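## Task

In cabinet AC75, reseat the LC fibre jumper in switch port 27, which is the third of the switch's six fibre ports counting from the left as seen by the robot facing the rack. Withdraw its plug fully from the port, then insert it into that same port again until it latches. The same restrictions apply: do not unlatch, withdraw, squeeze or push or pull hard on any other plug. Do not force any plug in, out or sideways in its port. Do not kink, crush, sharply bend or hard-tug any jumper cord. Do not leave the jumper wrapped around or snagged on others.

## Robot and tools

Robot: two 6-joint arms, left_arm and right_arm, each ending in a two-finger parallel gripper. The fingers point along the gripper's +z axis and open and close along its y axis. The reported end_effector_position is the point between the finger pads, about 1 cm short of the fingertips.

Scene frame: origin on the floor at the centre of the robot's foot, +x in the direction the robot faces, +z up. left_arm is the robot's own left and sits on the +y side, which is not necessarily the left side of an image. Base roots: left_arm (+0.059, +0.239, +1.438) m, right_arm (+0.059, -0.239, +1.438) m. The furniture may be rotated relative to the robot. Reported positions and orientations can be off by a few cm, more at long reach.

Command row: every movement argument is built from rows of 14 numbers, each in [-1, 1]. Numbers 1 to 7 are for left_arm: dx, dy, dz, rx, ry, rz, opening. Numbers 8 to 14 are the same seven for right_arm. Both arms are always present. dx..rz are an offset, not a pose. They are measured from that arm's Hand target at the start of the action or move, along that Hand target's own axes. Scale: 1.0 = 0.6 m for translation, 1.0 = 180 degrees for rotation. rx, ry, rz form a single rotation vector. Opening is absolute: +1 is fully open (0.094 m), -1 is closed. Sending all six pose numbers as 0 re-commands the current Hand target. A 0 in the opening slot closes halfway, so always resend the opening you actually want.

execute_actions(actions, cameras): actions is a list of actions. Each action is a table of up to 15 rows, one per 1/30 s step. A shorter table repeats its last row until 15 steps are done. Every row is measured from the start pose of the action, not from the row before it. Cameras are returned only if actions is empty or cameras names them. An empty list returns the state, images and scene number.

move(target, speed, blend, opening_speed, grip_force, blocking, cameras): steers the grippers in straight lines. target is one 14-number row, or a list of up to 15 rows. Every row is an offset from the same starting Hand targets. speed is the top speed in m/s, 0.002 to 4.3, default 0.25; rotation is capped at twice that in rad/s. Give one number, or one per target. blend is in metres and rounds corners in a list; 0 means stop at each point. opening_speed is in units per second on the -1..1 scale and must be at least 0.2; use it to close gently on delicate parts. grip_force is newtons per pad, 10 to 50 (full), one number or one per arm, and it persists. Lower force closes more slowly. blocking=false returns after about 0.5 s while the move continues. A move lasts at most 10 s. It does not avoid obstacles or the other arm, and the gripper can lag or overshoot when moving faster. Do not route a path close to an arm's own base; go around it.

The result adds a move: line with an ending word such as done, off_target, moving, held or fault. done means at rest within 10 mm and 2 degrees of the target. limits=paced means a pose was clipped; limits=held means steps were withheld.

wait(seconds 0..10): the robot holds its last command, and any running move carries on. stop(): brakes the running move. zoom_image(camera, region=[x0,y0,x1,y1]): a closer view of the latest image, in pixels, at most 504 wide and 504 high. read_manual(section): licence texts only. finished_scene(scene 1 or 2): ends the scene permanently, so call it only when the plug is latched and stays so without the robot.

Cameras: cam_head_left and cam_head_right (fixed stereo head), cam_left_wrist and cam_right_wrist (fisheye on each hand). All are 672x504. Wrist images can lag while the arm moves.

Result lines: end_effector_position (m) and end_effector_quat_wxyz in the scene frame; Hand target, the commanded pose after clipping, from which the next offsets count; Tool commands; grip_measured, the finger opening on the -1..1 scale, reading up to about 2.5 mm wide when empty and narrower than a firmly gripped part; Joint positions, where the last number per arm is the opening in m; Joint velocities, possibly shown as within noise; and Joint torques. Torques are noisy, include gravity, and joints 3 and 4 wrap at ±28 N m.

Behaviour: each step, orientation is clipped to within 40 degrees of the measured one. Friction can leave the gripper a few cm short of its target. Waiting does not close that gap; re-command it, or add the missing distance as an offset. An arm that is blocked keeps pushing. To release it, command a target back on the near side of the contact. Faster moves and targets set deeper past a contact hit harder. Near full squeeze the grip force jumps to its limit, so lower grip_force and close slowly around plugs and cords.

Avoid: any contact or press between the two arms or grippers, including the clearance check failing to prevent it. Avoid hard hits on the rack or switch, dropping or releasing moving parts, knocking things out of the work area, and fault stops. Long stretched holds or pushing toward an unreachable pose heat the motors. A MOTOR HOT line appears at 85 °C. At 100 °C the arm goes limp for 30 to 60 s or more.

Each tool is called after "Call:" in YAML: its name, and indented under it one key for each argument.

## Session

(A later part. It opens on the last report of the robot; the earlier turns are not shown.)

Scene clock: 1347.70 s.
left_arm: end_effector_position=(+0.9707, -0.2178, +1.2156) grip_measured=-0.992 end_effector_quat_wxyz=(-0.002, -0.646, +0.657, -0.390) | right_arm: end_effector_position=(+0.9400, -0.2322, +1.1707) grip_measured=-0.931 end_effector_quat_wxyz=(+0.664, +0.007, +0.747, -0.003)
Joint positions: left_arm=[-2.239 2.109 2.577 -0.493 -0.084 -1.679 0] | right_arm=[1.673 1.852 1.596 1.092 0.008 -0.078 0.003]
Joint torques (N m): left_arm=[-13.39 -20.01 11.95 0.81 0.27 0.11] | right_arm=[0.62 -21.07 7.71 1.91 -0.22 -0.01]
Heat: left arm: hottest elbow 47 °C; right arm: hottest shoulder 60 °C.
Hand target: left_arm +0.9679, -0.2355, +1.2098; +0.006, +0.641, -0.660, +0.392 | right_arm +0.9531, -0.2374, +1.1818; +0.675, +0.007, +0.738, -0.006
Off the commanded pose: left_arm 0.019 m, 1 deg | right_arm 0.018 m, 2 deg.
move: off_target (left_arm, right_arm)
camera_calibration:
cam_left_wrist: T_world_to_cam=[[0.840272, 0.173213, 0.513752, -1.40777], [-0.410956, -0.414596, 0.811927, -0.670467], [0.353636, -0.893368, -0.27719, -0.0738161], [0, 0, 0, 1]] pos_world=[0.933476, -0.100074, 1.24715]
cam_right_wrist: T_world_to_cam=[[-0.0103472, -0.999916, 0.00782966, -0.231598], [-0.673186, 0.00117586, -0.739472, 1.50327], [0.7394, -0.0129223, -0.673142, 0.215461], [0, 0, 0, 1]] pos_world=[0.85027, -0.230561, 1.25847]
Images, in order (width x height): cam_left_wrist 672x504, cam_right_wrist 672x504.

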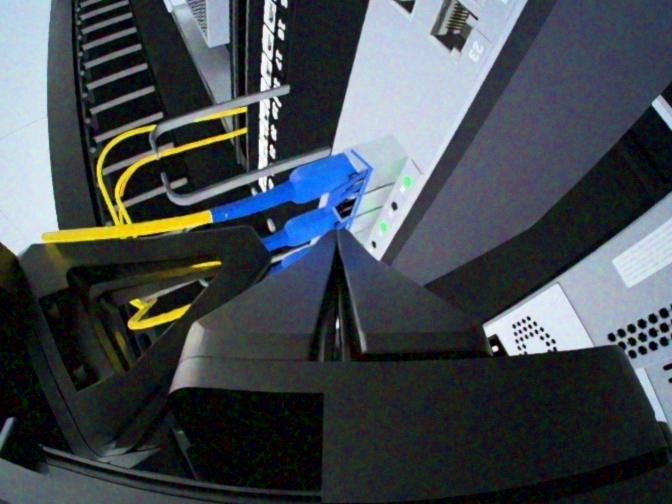

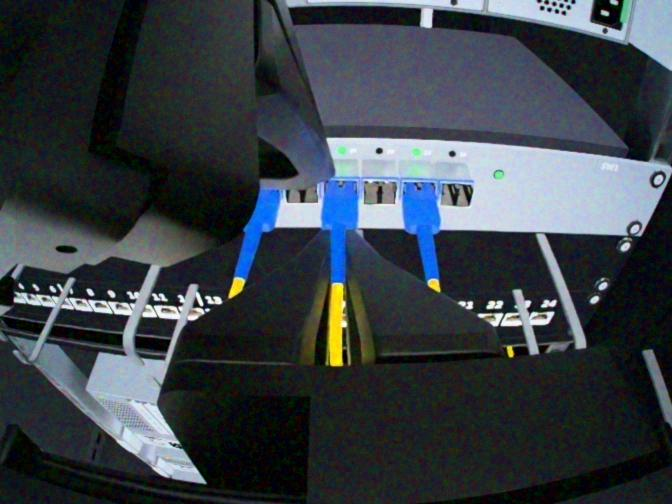

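Call:
move:
  target: [-0.0155,0.0208,0.0167,0,0,0,-1, 0,0,0,0,0,0,-1]
  speed: 0.03
  cameras: ["cam_left_wrist","cam_right_wrist"]

Call:
zoom_image:
  camera: "cam_right_wrist"
  region: [200, 130, 480, 340]

Call:
zoom_image:
  camera: "cam_left_wrist"
  region: [260, 130, 460, 280]

Scene clock: 1357.03 s.
left_arm: end_effector_position=(+0.9679, -0.2211, +1.2113) grip_measured=-0.992 end_effector_quat_wxyz=(-0.006, -0.644, +0.657, -0.391) | right_arm: end_effector_position=(+0.9400, -0.2322, +1.1707) grip_measured=-0.931 end_effector_quat_wxyz=(+0.664, +0.007, +0.747, -0.003)
Joint positions: left_arm=[-2.239 2.116 2.577 -0.49 -0.077 -1.679 0] | right_arm=[1.673 1.852 1.596 1.092 0.008 -0.078 0.003]
Joint torques (N m): left_arm=[-13.04 -19.25 10.39 1.78 0.45 0.14] | right_arm=[0.79 -20.95 7.66 1.94 -0.24 -0.04]
Heat: left arm: hottest elbow 49 °C; right arm: hottest shoulder 61 °C.
Hand target: left_arm +0.9640, -0.2346, +1.1918; +0.006, +0.641, -0.660, +0.392 | right_arm +0.9531, -0.2374, +1.1818; +0.675, +0.007, +0.738, -0.006
Off the commanded pose: left_arm 0.024 m, 0 deg | right_arm 0.018 m, 2 deg.
move: off_target (left_arm, right_arm)
camera_calibration:
cam_left_wrist: T_world_to_cam=[[0.842546, 0.170922, 0.510786, -1.40176], [-0.411413, -0.407848, 0.815107, -0.671531], [0.347643, -0.896909, -0.273311, -0.076573], [0, 0, 0, 1]] pos_world=[0.93139, -0.10297, 1.24244]
cam_right_wrist: T_world_to_cam=[[-0.0103472, -0.999916, 0.00782966, -0.231598], [-0.673186, 0.00117586, -0.739472, 1.50327], [0.7394, -0.0129223, -0.673142, 0.215461], [0, 0, 0, 1]] pos_world=[0.85027, -0.230561, 1.25847]
Images, in order (width x height): cam_left_wrist 672x504, cam_right_wrist 672x504.

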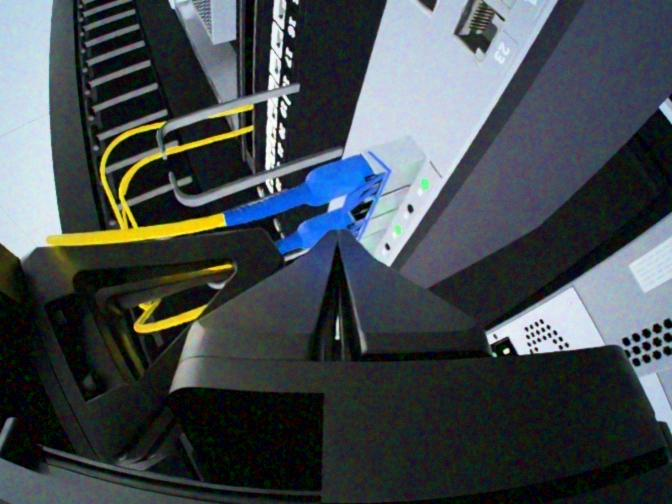

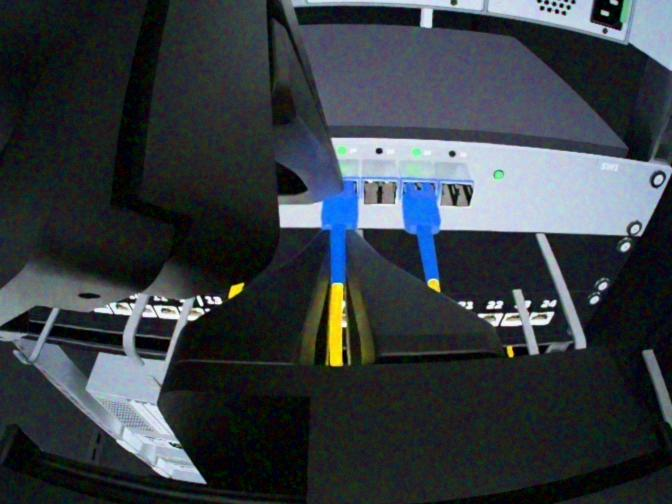

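Scaled by 1.800 from the camera's 672x504 image, which has a finer 960x720 frame.

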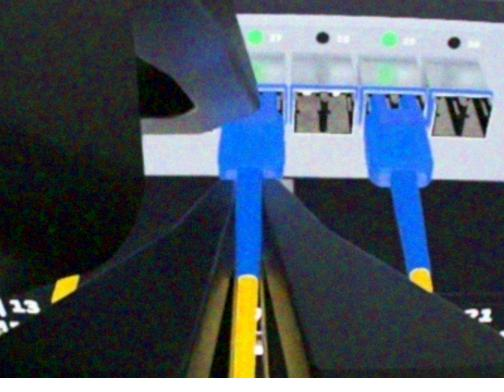

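Scaled by 2.520 from the camera's 672x504 image, which has a finer 960x720 frame.

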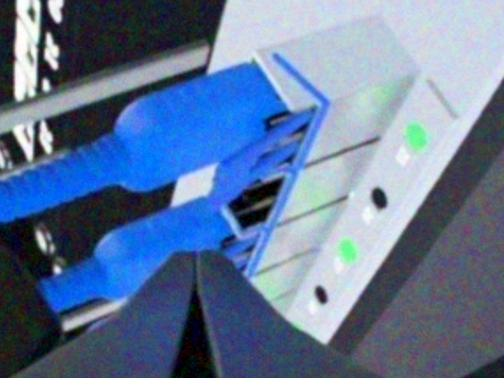

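Call:
move:
  target: [-0.01,0.0047,0.018,0,0,0,-1, 0,0,0,0,0,0,-1]
  speed: 0.03
  cameras: ["cam_left_wrist","cam_right_wrist"]

Call:
zoom_image:
  camera: "cam_right_wrist"
  region: [200, 130, 480, 340]

Call:
zoom_image:
  camera: "cam_left_wrist"
  region: [260, 130, 460, 280]

Scene clock: 1367.93 s.
left_arm: end_effector_position=(+0.9757, -0.2257, +1.2115) grip_measured=-0.992 end_effector_quat_wxyz=(-0.002, -0.643, +0.651, -0.403) | right_arm: end_effector_position=(+0.9400, -0.2322, +1.1707) grip_measured=-0.931 end_effector_quat_wxyz=(+0.664, +0.007, +0.747, -0.003)
Joint positions: left_arm=[-2.239 2.155 2.643 -0.489 -0.068 -1.679 0] | right_arm=[1.673 1.852 1.596 1.092 0.008 -0.078 0.003]
Joint torques (N m): left_arm=[-12.16 -18.96 11.1 0.85 0.5 0.11] | right_arm=[0.85 -21.48 7.75 1.89 -0.23 -0.02]
Heat: left arm: hottest elbow 50 °C; right arm: hottest shoulder 61 °C.
Hand target: left_arm +0.9680, -0.2356, +1.1798; +0.006, +0.641, -0.660, +0.392 | right_arm +0.9531, -0.2374, +1.1818; +0.675, +0.007, +0.738, -0.006
Off the commanded pose: left_arm 0.034 m, 2 deg | right_arm 0.018 m, 2 deg.
move: off_target (left_arm, right_arm)
camera_calibration:
cam_left_wrist: T_world_to_cam=[[0.828759, 0.186779, 0.527515, -1.41092], [-0.426674, -0.399031, 0.811618, -0.649222], [0.362088, -0.897713, -0.251007, -0.124686], [0, 0, 0, 1]] pos_world=[0.937457, -0.107461, 1.23991]
cam_right_wrist: T_world_to_cam=[[-0.0103472, -0.999916, 0.00782966, -0.231598], [-0.673186, 0.00117586, -0.739472, 1.50327], [0.7394, -0.0129223, -0.673142, 0.215461], [0, 0, 0, 1]] pos_world=[0.85027, -0.230561, 1.25847]
Images, in order (width x height): cam_left_wrist 672x504, cam_right_wrist 672x504.

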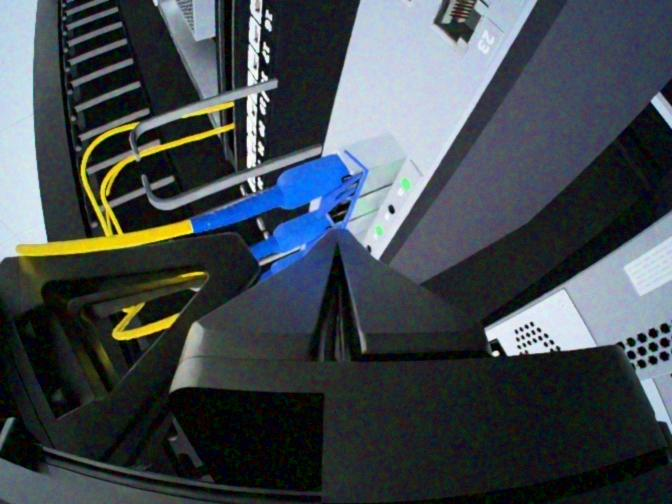

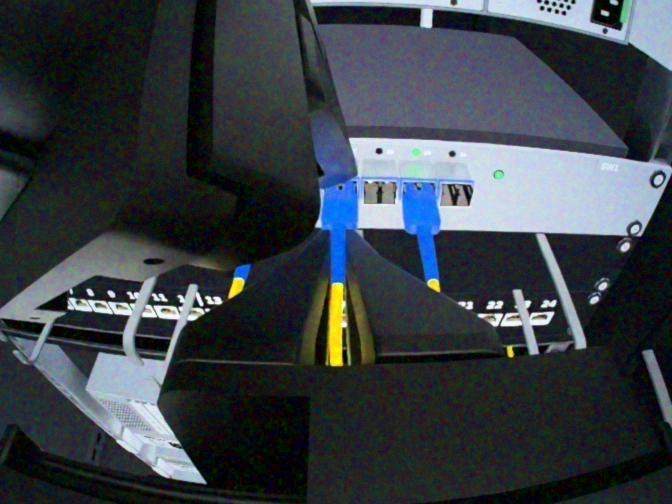

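Scaled by 1.800 from the camera's 672x504 image, which has a finer 960x720 frame.

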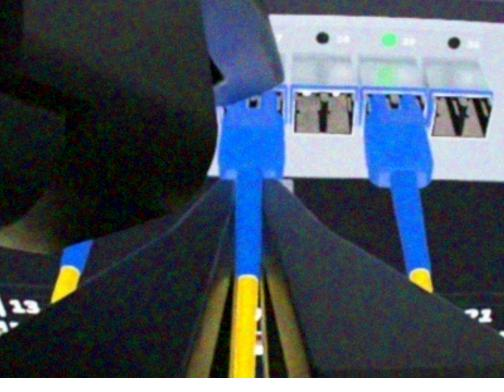

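Scaled by 2.520 from the camera's 672x504 image, which has a finer 960x720 frame.

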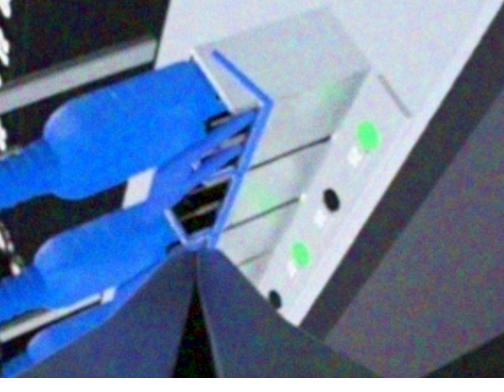

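Call:
move:
  target: [0.0002,0.0203,-0.0052,0,0,0,-1, 0,0,0,0,0,0,-1]
  speed: 0.03
  cameras: ["cam_left_wrist","cam_right_wrist"]

Call:
zoom_image:
  camera: "cam_right_wrist"
  region: [200, 130, 480, 340]

Call:
zoom_image:
  camera: "cam_left_wrist"
  region: [260, 130, 460, 280]

Scene clock: 1380.13 s.
left_arm: end_effector_position=(+0.9778, -0.2272, +1.2106) grip_measured=-0.992 end_effector_quat_wxyz=(+0.005, -0.643, +0.646, -0.412) | right_arm: end_effector_position=(+0.9400, -0.2322, +1.1707) grip_measured=-0.931 end_effector_quat_wxyz=(+0.664, +0.007, +0.747, -0.003)
Joint positions: left_arm=[-2.239 2.155 2.629 -0.45 -0.067 -1.679 0] | right_arm=[1.673 1.852 1.596 1.092 0.008 -0.078 0.003]
Joint torques (N m): left_arm=[-12.28 -21.3 5.15 1.46 0.37 0.12] | right_arm=[0.79 -20.72 7.66 1.92 -0.24 -0.01]
Heat: left arm: hottest elbow 50 °C; right arm: hottest shoulder 61 °C.
Hand target: left_arm +0.9561, -0.2356, +1.1759; +0.006, +0.641, -0.660, +0.392 | right_arm +0.9531, -0.2374, +1.1818; +0.675, +0.007, +0.738, -0.006
Off the commanded pose: left_arm 0.042 m, 3 deg | right_arm 0.018 m, 2 deg.
move: off_target (left_arm, right_arm)
camera_calibration:
cam_left_wrist: T_world_to_cam=[[0.816111, 0.200523, 0.541989, -1.41389], [-0.437737, -0.397807, 0.80631, -0.630669], [0.377291, -0.895287, -0.236879, -0.158487], [0, 0, 0, 1]] pos_world=[0.937621, -0.109259, 1.23729]
cam_right_wrist: T_world_to_cam=[[-0.0103472, -0.999916, 0.00782966, -0.231598], [-0.673186, 0.00117586, -0.739472, 1.50327], [0.7394, -0.0129223, -0.673142, 0.215461], [0, 0, 0, 1]] pos_world=[0.85027, -0.230561, 1.25847]
Images, in order (width x height): cam_left_wrist 672x504, cam_right_wrist 672x504.

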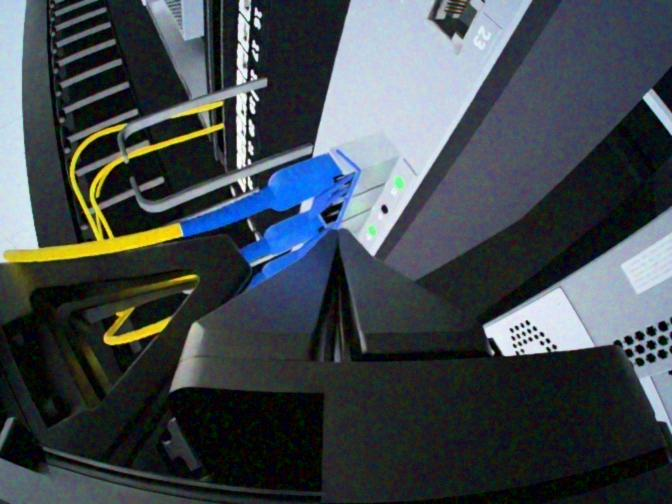

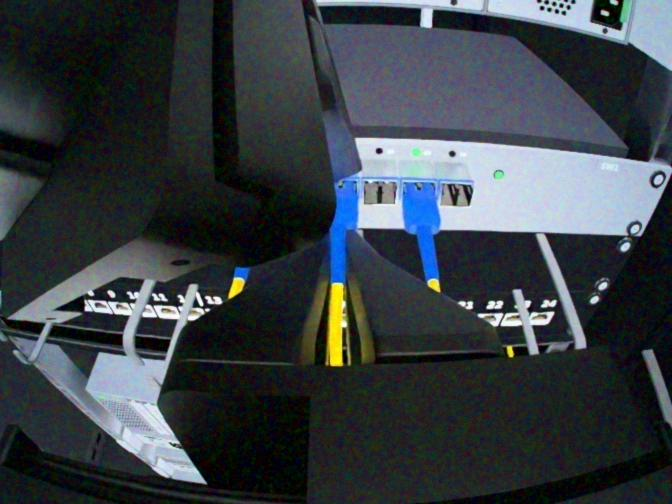

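Scaled by 1.800 from the camera's 672x504 image, which has a finer 960x720 frame.

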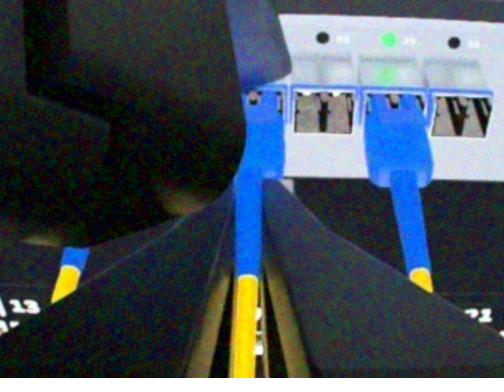

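Scaled by 2.520 from the camera's 672x504 image, which has a finer 960x720 frame.

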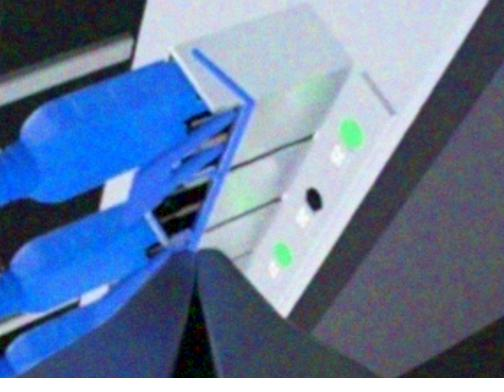

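Call:
move:
  target: [0.003,0.0142,-0.0082,0,0,0,-1, 0,0,0,0,0,0,-1]
  speed: 0.03
  cameras: ["cam_left_wrist","cam_right_wrist"]

Call:
zoom_image:
  camera: "cam_right_wrist"
  region: [200, 130, 480, 340]

Call:
zoom_image:
  camera: "cam_left_wrist"
  region: [260, 130, 460, 280]

Scene clock: 1414.77 s.
left_arm: end_effector_position=(+0.9724, -0.2257, +1.2101) grip_measured=-0.992 end_effector_quat_wxyz=(+0.007, -0.642, +0.644, -0.416) | right_arm: end_effector_position=(+0.9400, -0.2322, +1.1707) grip_measured=-0.931 end_effector_quat_wxyz=(+0.664, +0.007, +0.747, -0.003)
Joint positions: left_arm=[-2.239 2.114 2.535 -0.388 -0.067 -1.679 0] | right_arm=[1.673 1.852 1.596 1.092 0.008 -0.078 0.003]
Joint torques (N m): left_arm=[-12.34 -21.71 4.72 1.26 0.17 0.15] | right_arm=[1.03 -20.89 7.65 1.92 -0.26 -0.01]
Heat: left arm: hottest elbow 47 °C; right arm: hottest shoulder 61 °C.
Hand target: left_arm +0.9461, -0.2356, +1.1760; +0.006, +0.641, -0.660, +0.392 | right_arm +0.9531, -0.2374, +1.1818; +0.675, +0.007, +0.738, -0.006
Off the commanded pose: left_arm 0.044 m, 4 deg | right_arm 0.018 m, 2 deg.
move: off_target (left_arm, right_arm)
camera_calibration:
cam_left_wrist: T_world_to_cam=[[0.810494, 0.20642, 0.548171, -1.41024], [-0.442548, -0.397297, 0.803932, -0.624343], [0.383734, -0.894173, -0.230656, -0.168658], [0, 0, 0, 1]] pos_world=[0.931406, -0.107758, 1.23608]
cam_right_wrist: T_world_to_cam=[[-0.0103472, -0.999916, 0.00782966, -0.231598], [-0.673186, 0.00117586, -0.739472, 1.50327], [0.7394, -0.0129223, -0.673142, 0.215461], [0, 0, 0, 1]] pos_world=[0.85027, -0.230561, 1.25847]
Images, in order (width x height): cam_left_wrist 672x504, cam_right_wrist 672x504.

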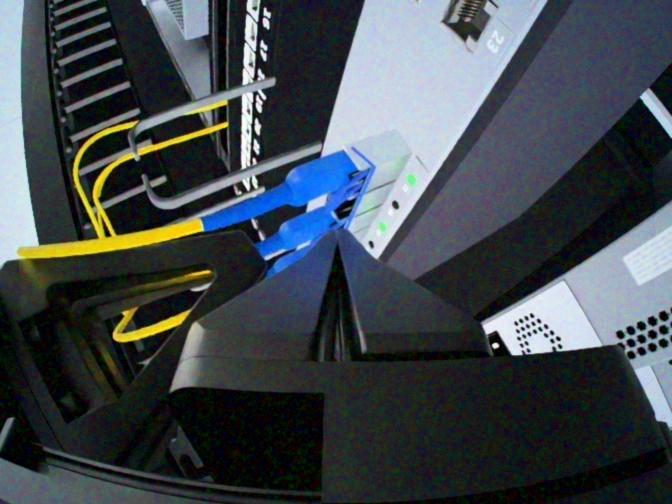

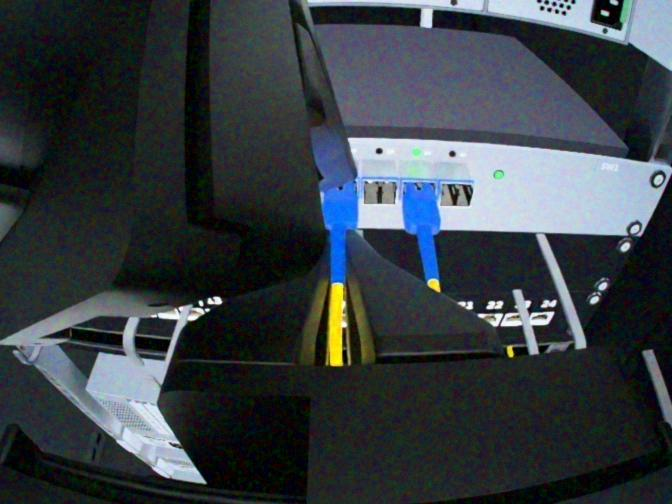

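Scaled by 1.800 from the camera's 672x504 image, which has a finer 960x720 frame.

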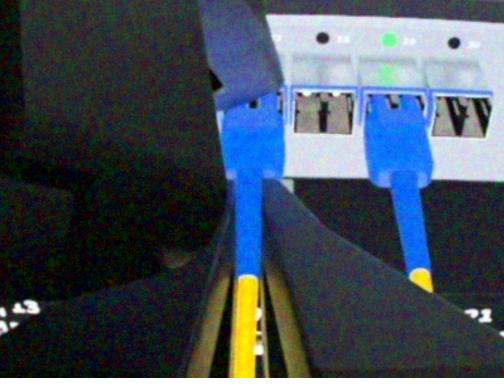

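Scaled by 2.520 from the camera's 672x504 image, which has a finer 960x720 frame.

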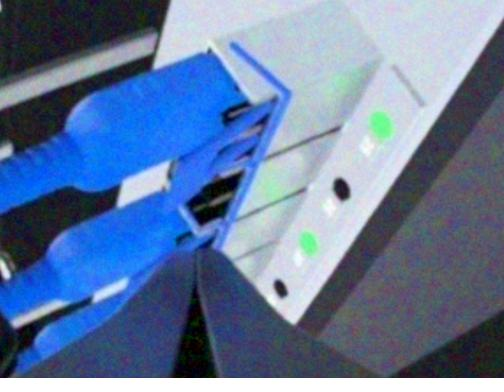

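Call:
move:
  target: [-0.0091,0.0158,0.0106,0,0,0,-1, 0,0,0,0,0,0,-1]
  speed: 0.03
  cameras: ["cam_left_wrist","cam_right_wrist"]

Call:
zoom_image:
  camera: "cam_right_wrist"
  region: [200, 130, 480, 340]

Call:
zoom_image:
  camera: "cam_left_wrist"
  region: [260, 130, 460, 280]

Scene clock: 1422.90 s.
left_arm: end_effector_position=(+0.9706, -0.2272, +1.2076) grip_measured=-0.992 end_effector_quat_wxyz=(+0.008, -0.642, +0.642, -0.419) | right_arm: end_effector_position=(+0.9400, -0.2322, +1.1705) grip_measured=-0.931 end_effector_quat_wxyz=(+0.664, +0.007, +0.747, -0.003)
Joint positions: left_arm=[-2.239 2.111 2.516 -0.365 -0.064 -1.679 0] | right_arm=[1.673 1.853 1.597 1.092 0.008 -0.078 0.003]
Joint torques (N m): left_arm=[-12.16 -20.19 4.48 1.31 0.33 0.12] | right_arm=[0.79 -21.01 7.56 1.92 -0.24 -0.02]
Heat: left arm: hottest elbow 46 °C; right arm: hottest shoulder 61 °C.
Hand target: left_arm +0.9421, -0.2356, +1.1639; +0.006, +0.641, -0.660, +0.392 | right_arm +0.9532, -0.2374, +1.1820; +0.675, +0.007, +0.738, -0.006
Off the commanded pose: left_arm 0.053 m, 4 deg | right_arm 0.018 m, 2 deg.
move: off_target (left_arm, right_arm)
camera_calibration:
cam_left_wrist: T_world_to_cam=[[0.80675, 0.210411, 0.552161, -1.40733], [-0.446758, -0.394387, 0.803035, -0.617918], [0.386733, -0.894531, -0.224169, -0.180736], [0, 0, 0, 1]] pos_world=[0.929199, -0.109255, 1.23277]
cam_right_wrist: T_world_to_cam=[[-0.0103442, -0.999916, 0.00783315, -0.231503], [-0.67345, 0.00117591, -0.739232, 1.50304], [0.739161, -0.012922, -0.673405, 0.215863], [0, 0, 0, 1]] pos_world=[0.85027, -0.230461, 1.25827]
Images, in order (width x height): cam_left_wrist 672x504, cam_right_wrist 672x504.

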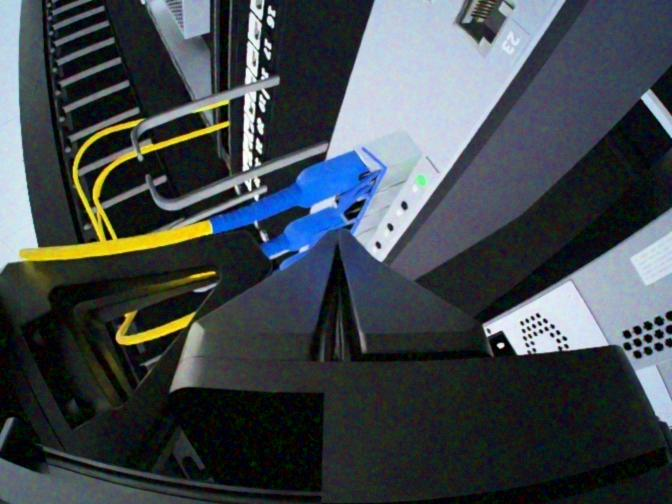

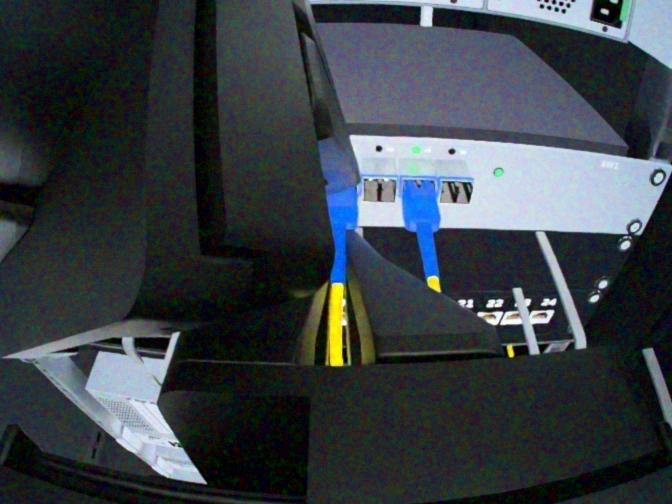

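Scaled by 1.800 from the camera's 672x504 image, which has a finer 960x720 frame.

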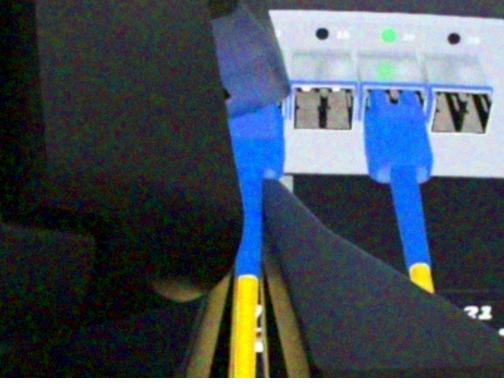

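Scaled by 2.520 from the camera's 672x504 image, which has a finer 960x720 frame.

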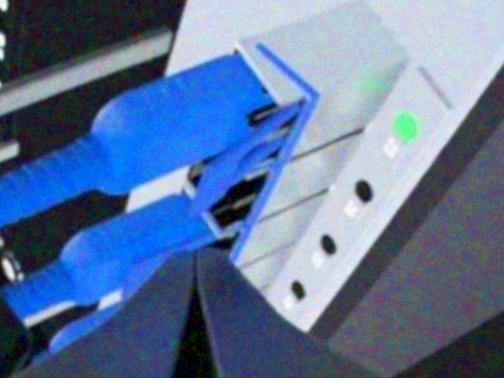

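Call:
move:
  target: [0,0,0,0,0,0,-1, 0.0037,0,-0.0415,0,0,0,-1]
  speed: 0.03
  cameras: ["cam_left_wrist","cam_right_wrist"]

Call:
zoom_image:
  camera: "cam_right_wrist"
  region: [200, 130, 480, 340]

Call:
zoom_image:
  camera: "cam_left_wrist"
  region: [260, 130, 460, 280]

Scene clock: 1433.43 s.
left_arm: end_effector_position=(+0.9669, -0.2307, +1.2061) grip_measured=-0.992 end_effector_quat_wxyz=(+0.003, -0.640, +0.644, -0.419) | right_arm: end_effector_position=(+0.9268, -0.2332, +1.1658) grip_measured=-0.931 end_effector_quat_wxyz=(+0.665, +0.007, +0.747, -0.004)
Joint positions: left_arm=[-2.241 2.111 2.509 -0.365 -0.057 -1.679 0] | right_arm=[1.67 1.853 1.56 1.129 0.008 -0.078 0.003]
Joint torques (N m): left_arm=[-12.1 -20.54 4.96 1.4 0.03 0.12] | right_arm=[1.14 -22.3 3.19 2.88 -0.24 -0.03]
Heat: left arm: hottest shoulder 46 °C; right arm: hottest shoulder 61 °C.
Hand target: left_arm +0.9421, -0.2356, +1.1638; +0.006, +0.641, -0.660, +0.392 | right_arm +0.9281, -0.2368, +1.1819; +0.675, +0.007, +0.738, -0.006
Off the commanded pose: left_arm 0.049 m, 4 deg | right_arm 0.017 m, 2 deg.
move: off_target (left_arm, right_arm)
camera_calibration:
cam_left_wrist: T_world_to_cam=[[0.811258, 0.206101, 0.547159, -1.40207], [-0.446352, -0.386158, 0.80725, -0.623357], [0.377665, -0.899113, -0.22128, -0.178513], [0, 0, 0, 1]] pos_world=[0.92662, -0.112251, 1.23086]
cam_right_wrist: T_world_to_cam=[[-0.0116323, -0.999885, 0.00968216, -0.233635], [-0.672978, 0.00066685, -0.739662, 1.4907], [0.739571, -0.0151199, -0.672909, 0.220969], [0, 0, 0, 1]] pos_world=[0.837071, -0.231261, 1.25357]
Images, in order (width x height): cam_left_wrist 672x504, cam_right_wrist 672x504.

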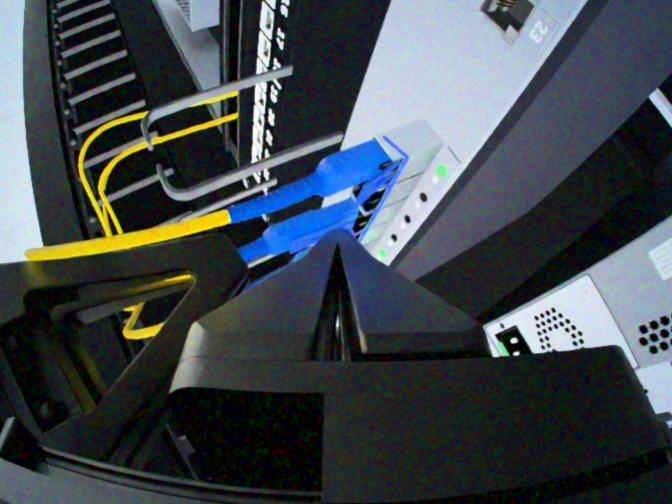

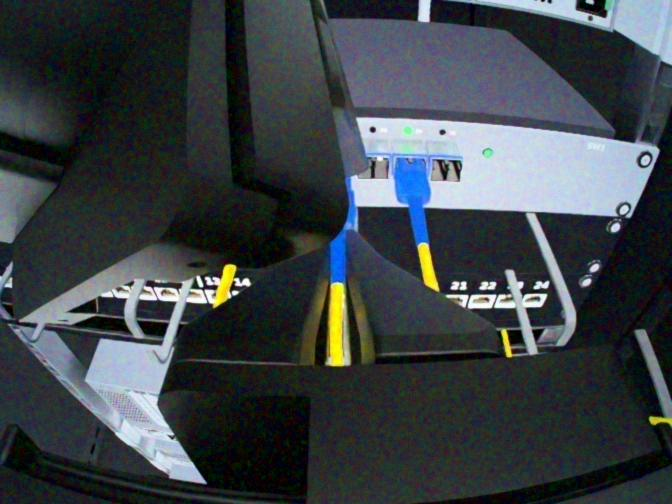

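Scaled by 1.800 from the camera's 672x504 image, which has a finer 960x720 frame.

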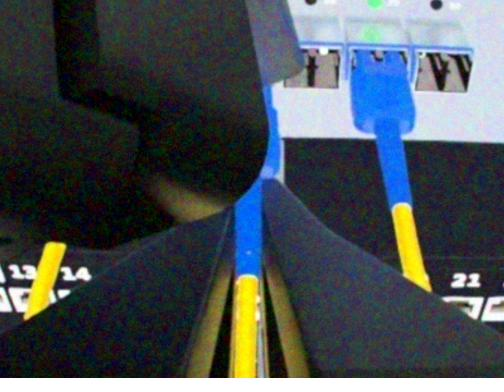

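Scaled by 2.520 from the camera's 672x504 image, which has a finer 960x720 frame.

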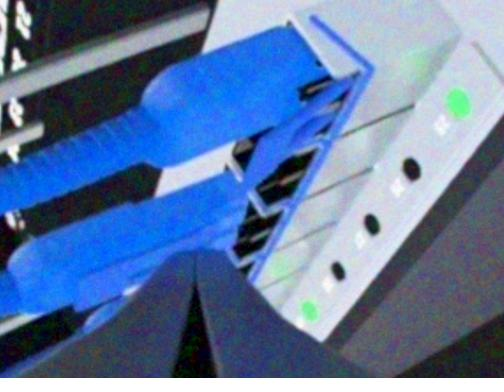

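Call:
move:
  target: [0.0042,-0.0803,-0.194,0,0,0,-1, 0,0,0,0,0,0,-1]
  speed: 0.08
  cameras: ["cam_left_wrist","cam_right_wrist"]

Call:
zoom_image:
  camera: "cam_right_wrist"
  region: [200, 100, 480, 310]

Call:
zoom_image:
  camera: "cam_left_wrist"
  region: [260, 80, 460, 230]

Scene clock: 1451.40 s.
left_arm: end_effector_position=(+0.9224, -0.1750, +1.2637) grip_measured=-0.992 end_effector_quat_wxyz=(-0.013, -0.643, +0.661, -0.387) | right_arm: end_effector_position=(+0.9122, -0.2324, +1.1517) grip_measured=-0.931 end_effector_quat_wxyz=(+0.651, +0.006, +0.759, -0.004)
Joint positions: left_arm=[-2.241 1.781 2.051 -0.314 -0.071 -1.679 0] | right_arm=[1.67 1.856 1.526 1.131 0.008 -0.078 0.003]
Joint torques (N m): left_arm=[-10.93 -22.53 5.6 1.85 0.27 0.14] | right_arm=[1.14 -22.18 5.53 2.96 -0.22 -0.02]
Heat: left arm: hottest shoulder 47 °C; right arm: hottest shoulder 61 °C.
Hand target: left_arm +0.9251, -0.1701, +1.2702; +0.006, +0.641, -0.660, +0.392 | right_arm +0.9282, -0.2368, +1.1818; +0.675, +0.007, +0.738, -0.006
Off the commanded pose: left_arm 0.008 m, 1 deg | right_arm 0.034 m, 4 deg.
move: off_target (right_arm)
camera_calibration:
cam_left_wrist: T_world_to_cam=[[0.850628, 0.161602, 0.500317, -1.39394], [-0.406469, -0.40146, 0.820739, -0.724686], [0.333491, -0.901507, -0.275807, 0.0103172], [0, 0, 0, 1]] pos_world=[0.887722, -0.0563677, 1.29504]
cam_right_wrist: T_world_to_cam=[[-0.00887868, -0.99991, 0.0101065, -0.235867], [-0.698719, -0.00102655, -0.715396, 1.4656], [0.715341, -0.0134134, -0.698646, 0.27438], [0, 0, 0, 1]] pos_world=[0.825674, -0.230661, 1.24256]
Images, in order (width x height): cam_left_wrist 672x504, cam_right_wrist 672x504.

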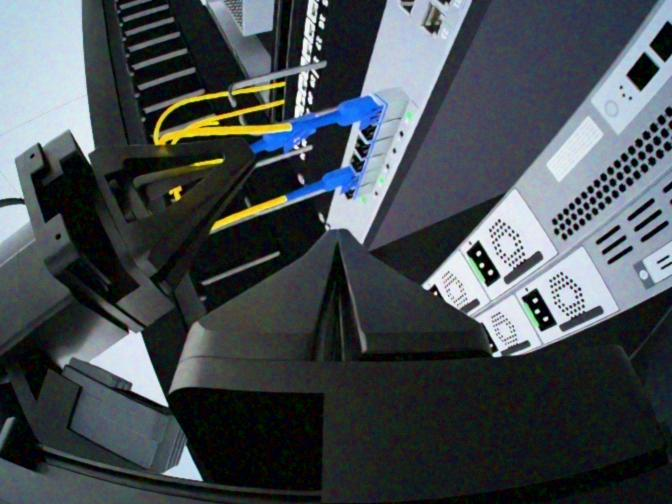

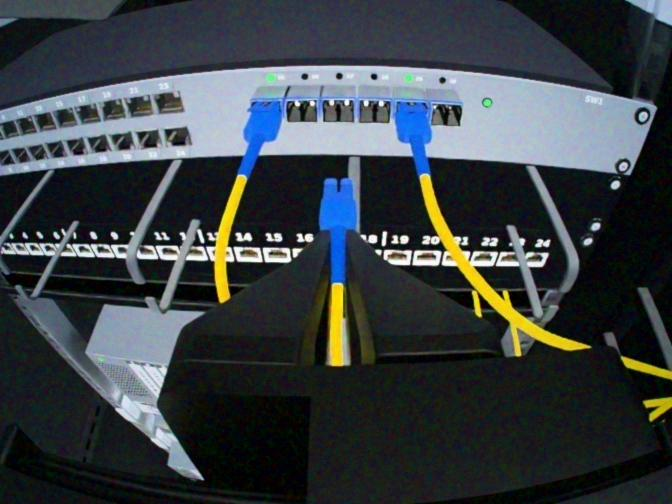

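Scaled by 1.800 from the camera's 672x504 image, which has a finer 960x720 frame.

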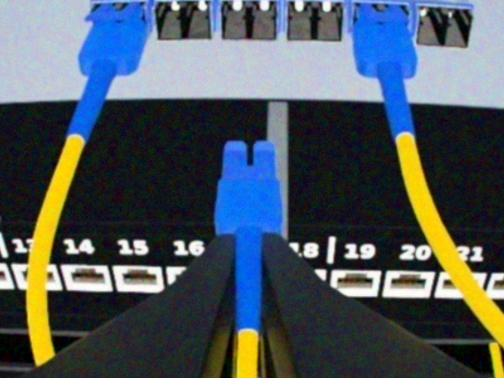

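Scaled by 2.520 from the camera's 672x504 image, which has a finer 960x720 frame.

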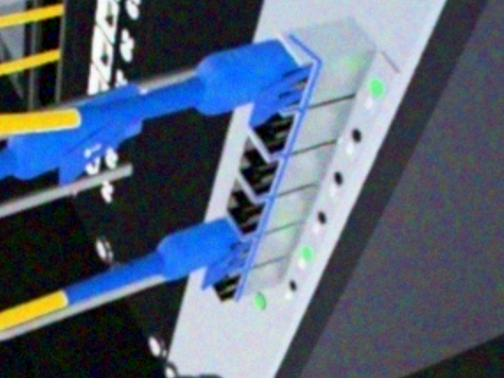

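Call:
move:
  target:
    - [0,0,0,0,0,0,-1, 0.006,0,-0.0664,0,0,0,-1]
    - [0,0,0,0,0,0,-1, -0.0239,0,-0.069,0,0,0,-1]
    - [0,0,0,0,0,0,-1, 0,0,0,0,0,0,-1]
  speed: 0.08
  cameras: ["cam_left_wrist","cam_right_wrist"]

Call:
zoom_image:
  camera: "cam_right_wrist"
  region: [200, 100, 480, 310]

Call:
zoom_image:
  camera: "cam_left_wrist"
  region: [260, 80, 460, 230]

Scene clock: 1468.77 s.
left_arm: end_effector_position=(+0.9224, -0.1750, +1.2637) grip_measured=-0.992 end_effector_quat_wxyz=(-0.013, -0.643, +0.661, -0.387) | right_arm: end_effector_position=(+0.9157, -0.2341, +1.1723) grip_measured=-0.931 end_effector_quat_wxyz=(+0.665, +0.007, +0.747, -0.005)
Joint positions: left_arm=[-2.241 1.781 2.051 -0.314 -0.071 -1.679 0] | right_arm=[1.67 1.829 1.51 1.158 0.008 -0.078 0.003]
Joint torques (N m): left_arm=[-10.58 -22.59 5.64 1.91 0.26 0.15] | right_arm=[1.08 -20.31 6.97 1.94 -0.24 -0.02]
Heat: left arm: hottest shoulder 45 °C; right arm: hottest shoulder 60 °C.
Hand target: left_arm +0.9251, -0.1701, +1.2702; +0.006, +0.641, -0.660, +0.392 | right_arm +0.9281, -0.2368, +1.1819; +0.675, +0.007, +0.738, -0.006
Off the commanded pose: left_arm 0.009 m, 1 deg | right_arm 0.016 m, 1 deg.
move: off_target (right_arm)
camera_calibration:
cam_left_wrist: T_world_to_cam=[[0.850628, 0.161602, 0.500317, -1.39394], [-0.406469, -0.40146, 0.820739, -0.724686], [0.333491, -0.901507, -0.275807, 0.0103172], [0, 0, 0, 1]] pos_world=[0.887722, -0.0563677, 1.29504]
cam_right_wrist: T_world_to_cam=[[-0.012248, -0.999872, 0.010341, -0.234945], [-0.671614, 0.000564306, -0.740901, 1.48824], [0.7408, -0.0160197, -0.671535, 0.230523], [0, 0, 0, 1]] pos_world=[0.825871, -0.232061, 1.25987]
Images, in order (width x height): cam_left_wrist 672x504, cam_right_wrist 672x504.

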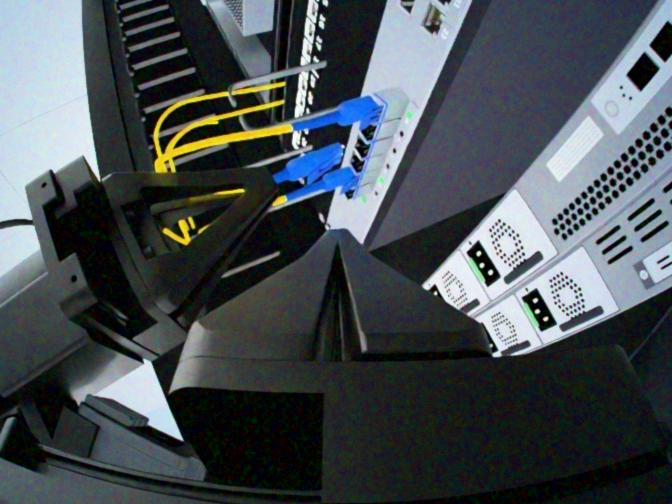

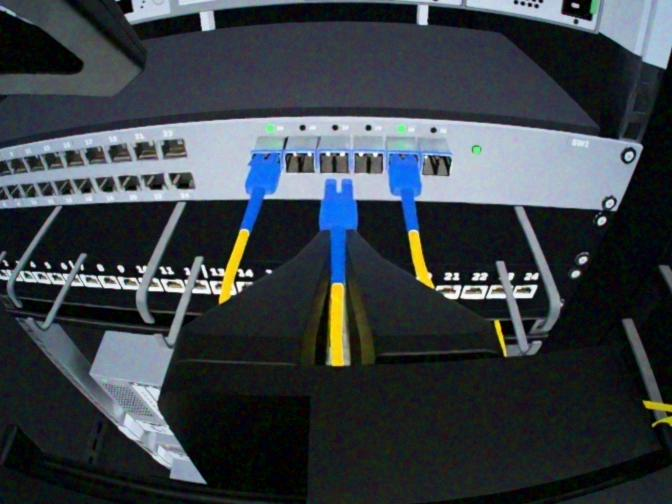

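Scaled by 1.800 from the camera's 672x504 image, which has a finer 960x720 frame.

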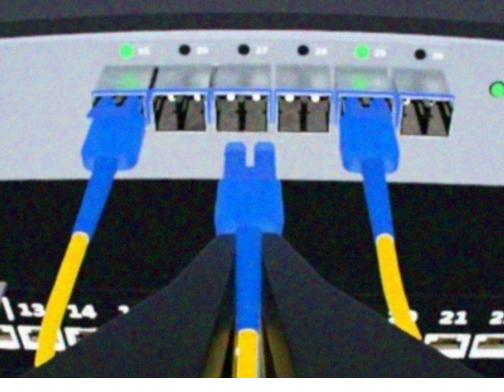

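Scaled by 2.520 from the camera's 672x504 image, which has a finer 960x720 frame.

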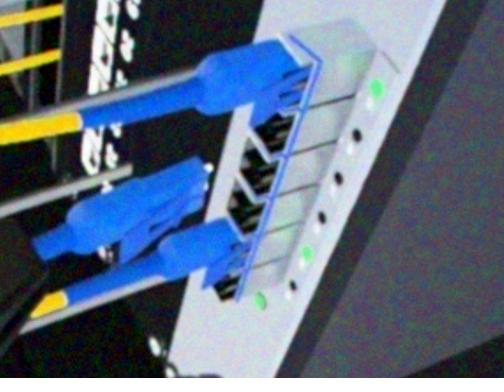

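Call:
zoom_image:
  camera: "cam_left_wrist"
  region: [270, 85, 410, 220]

Call:
zoom_image:
  camera: "cam_right_wrist"
  region: [260, 110, 410, 260]

Scaled by 3.600 from the camera's 672x504 image, which has a finer 960x720 frame.

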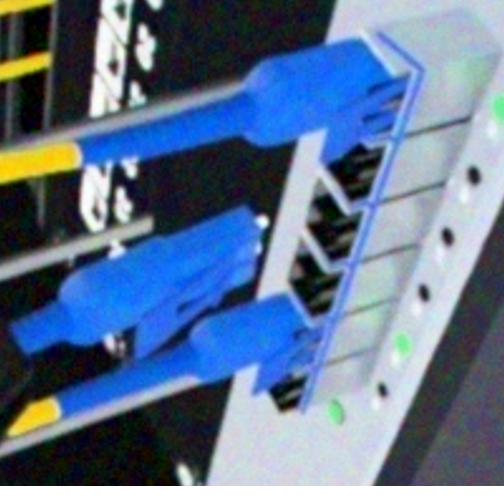

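Scaled by 3.360 from the camera's 672x504 image, which has a finer 960x720 frame.

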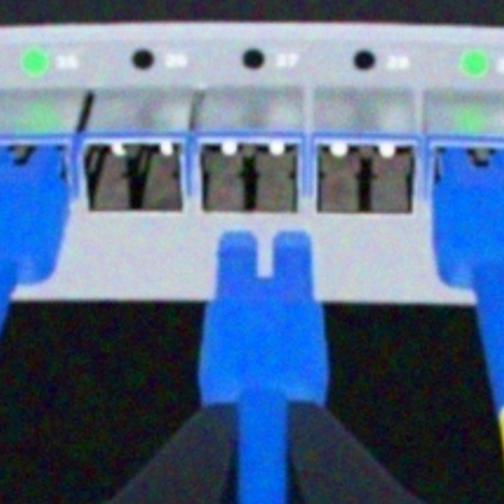

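Call:
move:
  target:
    - [0,0,0,0,0,0,-1, 0.0053,0.0267,-0.0586,0,0,0,-1]
    - [0,0,0,0,0,0,-1, -0.0246,0.0267,-0.0613,0,0,0,-1]
    - [0,0,0,0,0,0,-1, 0,0.0017,0,0,0,0,-1]
  speed: 0.08
  cameras: ["cam_left_wrist","cam_right_wrist"]

Call:
zoom_image:
  camera: "cam_left_wrist"
  region: [270, 85, 410, 220]

Call:
zoom_image:
  camera: "cam_right_wrist"
  region: [260, 110, 410, 260]

Scene clock: 1539.63 s.
left_arm: end_effector_position=(+0.9224, -0.1750, +1.2637) grip_measured=-0.992 end_effector_quat_wxyz=(-0.013, -0.643, +0.661, -0.387) | right_arm: end_effector_position=(+0.9159, -0.2321, +1.1724) grip_measured=-0.931 end_effector_quat_wxyz=(+0.665, +0.005, +0.746, -0.007)
Joint positions: left_arm=[-2.241 1.781 2.051 -0.314 -0.071 -1.679 0] | right_arm=[1.673 1.829 1.511 1.158 0.011 -0.087 0.003]
Joint torques (N m): left_arm=[-10.7 -22.48 5.57 1.89 0.23 0.11] | right_arm=[0.91 -20.25 6.91 1.96 -0.28 0.06]
Heat: left arm: hottest elbow 45 °C; right arm: hottest shoulder 61 °C.
Hand target: left_arm +0.9251, -0.1701, +1.2702; +0.006, +0.641, -0.660, +0.392 | right_arm +0.9282, -0.2359, +1.1819; +0.675, +0.007, +0.738, -0.006
Off the commanded pose: left_arm 0.009 m, 1 deg | right_arm 0.016 m, 1 deg.
move: off_target (right_arm)
camera_calibration:
cam_left_wrist: T_world_to_cam=[[0.850628, 0.161602, 0.500317, -1.39394], [-0.406469, -0.40146, 0.820739, -0.724686], [0.333491, -0.901507, -0.275807, 0.0103172], [0, 0, 0, 1]] pos_world=[0.887722, -0.0563677, 1.29504]
cam_right_wrist: T_world_to_cam=[[-0.0118559, -0.99978, 0.0172923, -0.241405], [-0.671442, -0.00485482, -0.741041, 1.48716], [0.740962, -0.0203965, -0.671237, 0.22904], [0, 0, 0, 1]] pos_world=[0.825971, -0.22946, 1.25996]
Images, in order (width x height): cam_left_wrist 672x504, cam_right_wrist 672x504.

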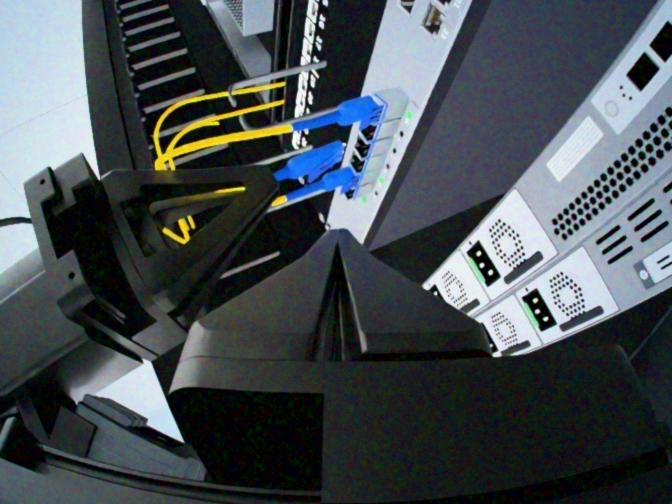

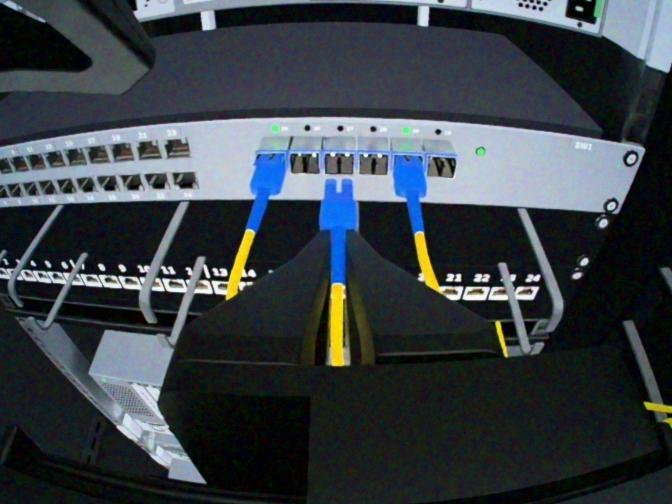

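Scaled by 3.600 from the camera's 672x504 image, which has a finer 960x720 frame.

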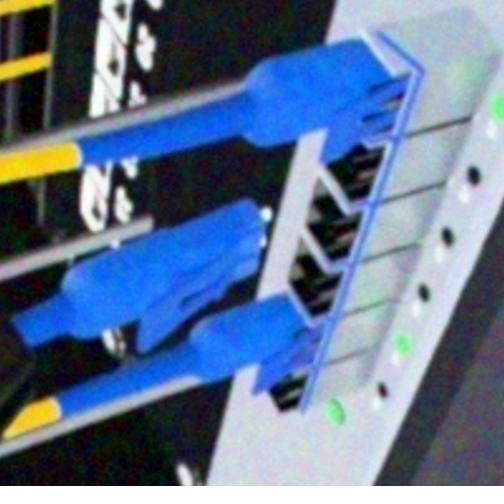

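Scaled by 3.360 from the camera's 672x504 image, which has a finer 960x720 frame.

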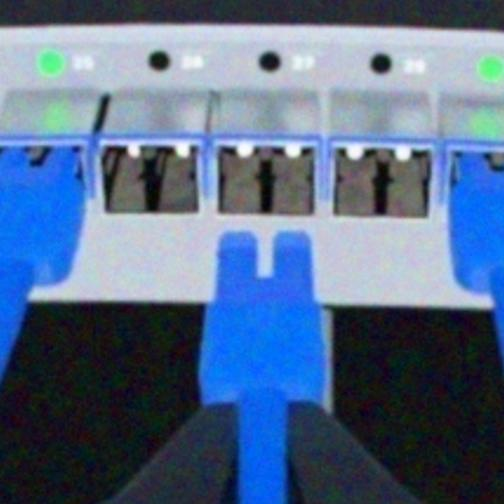

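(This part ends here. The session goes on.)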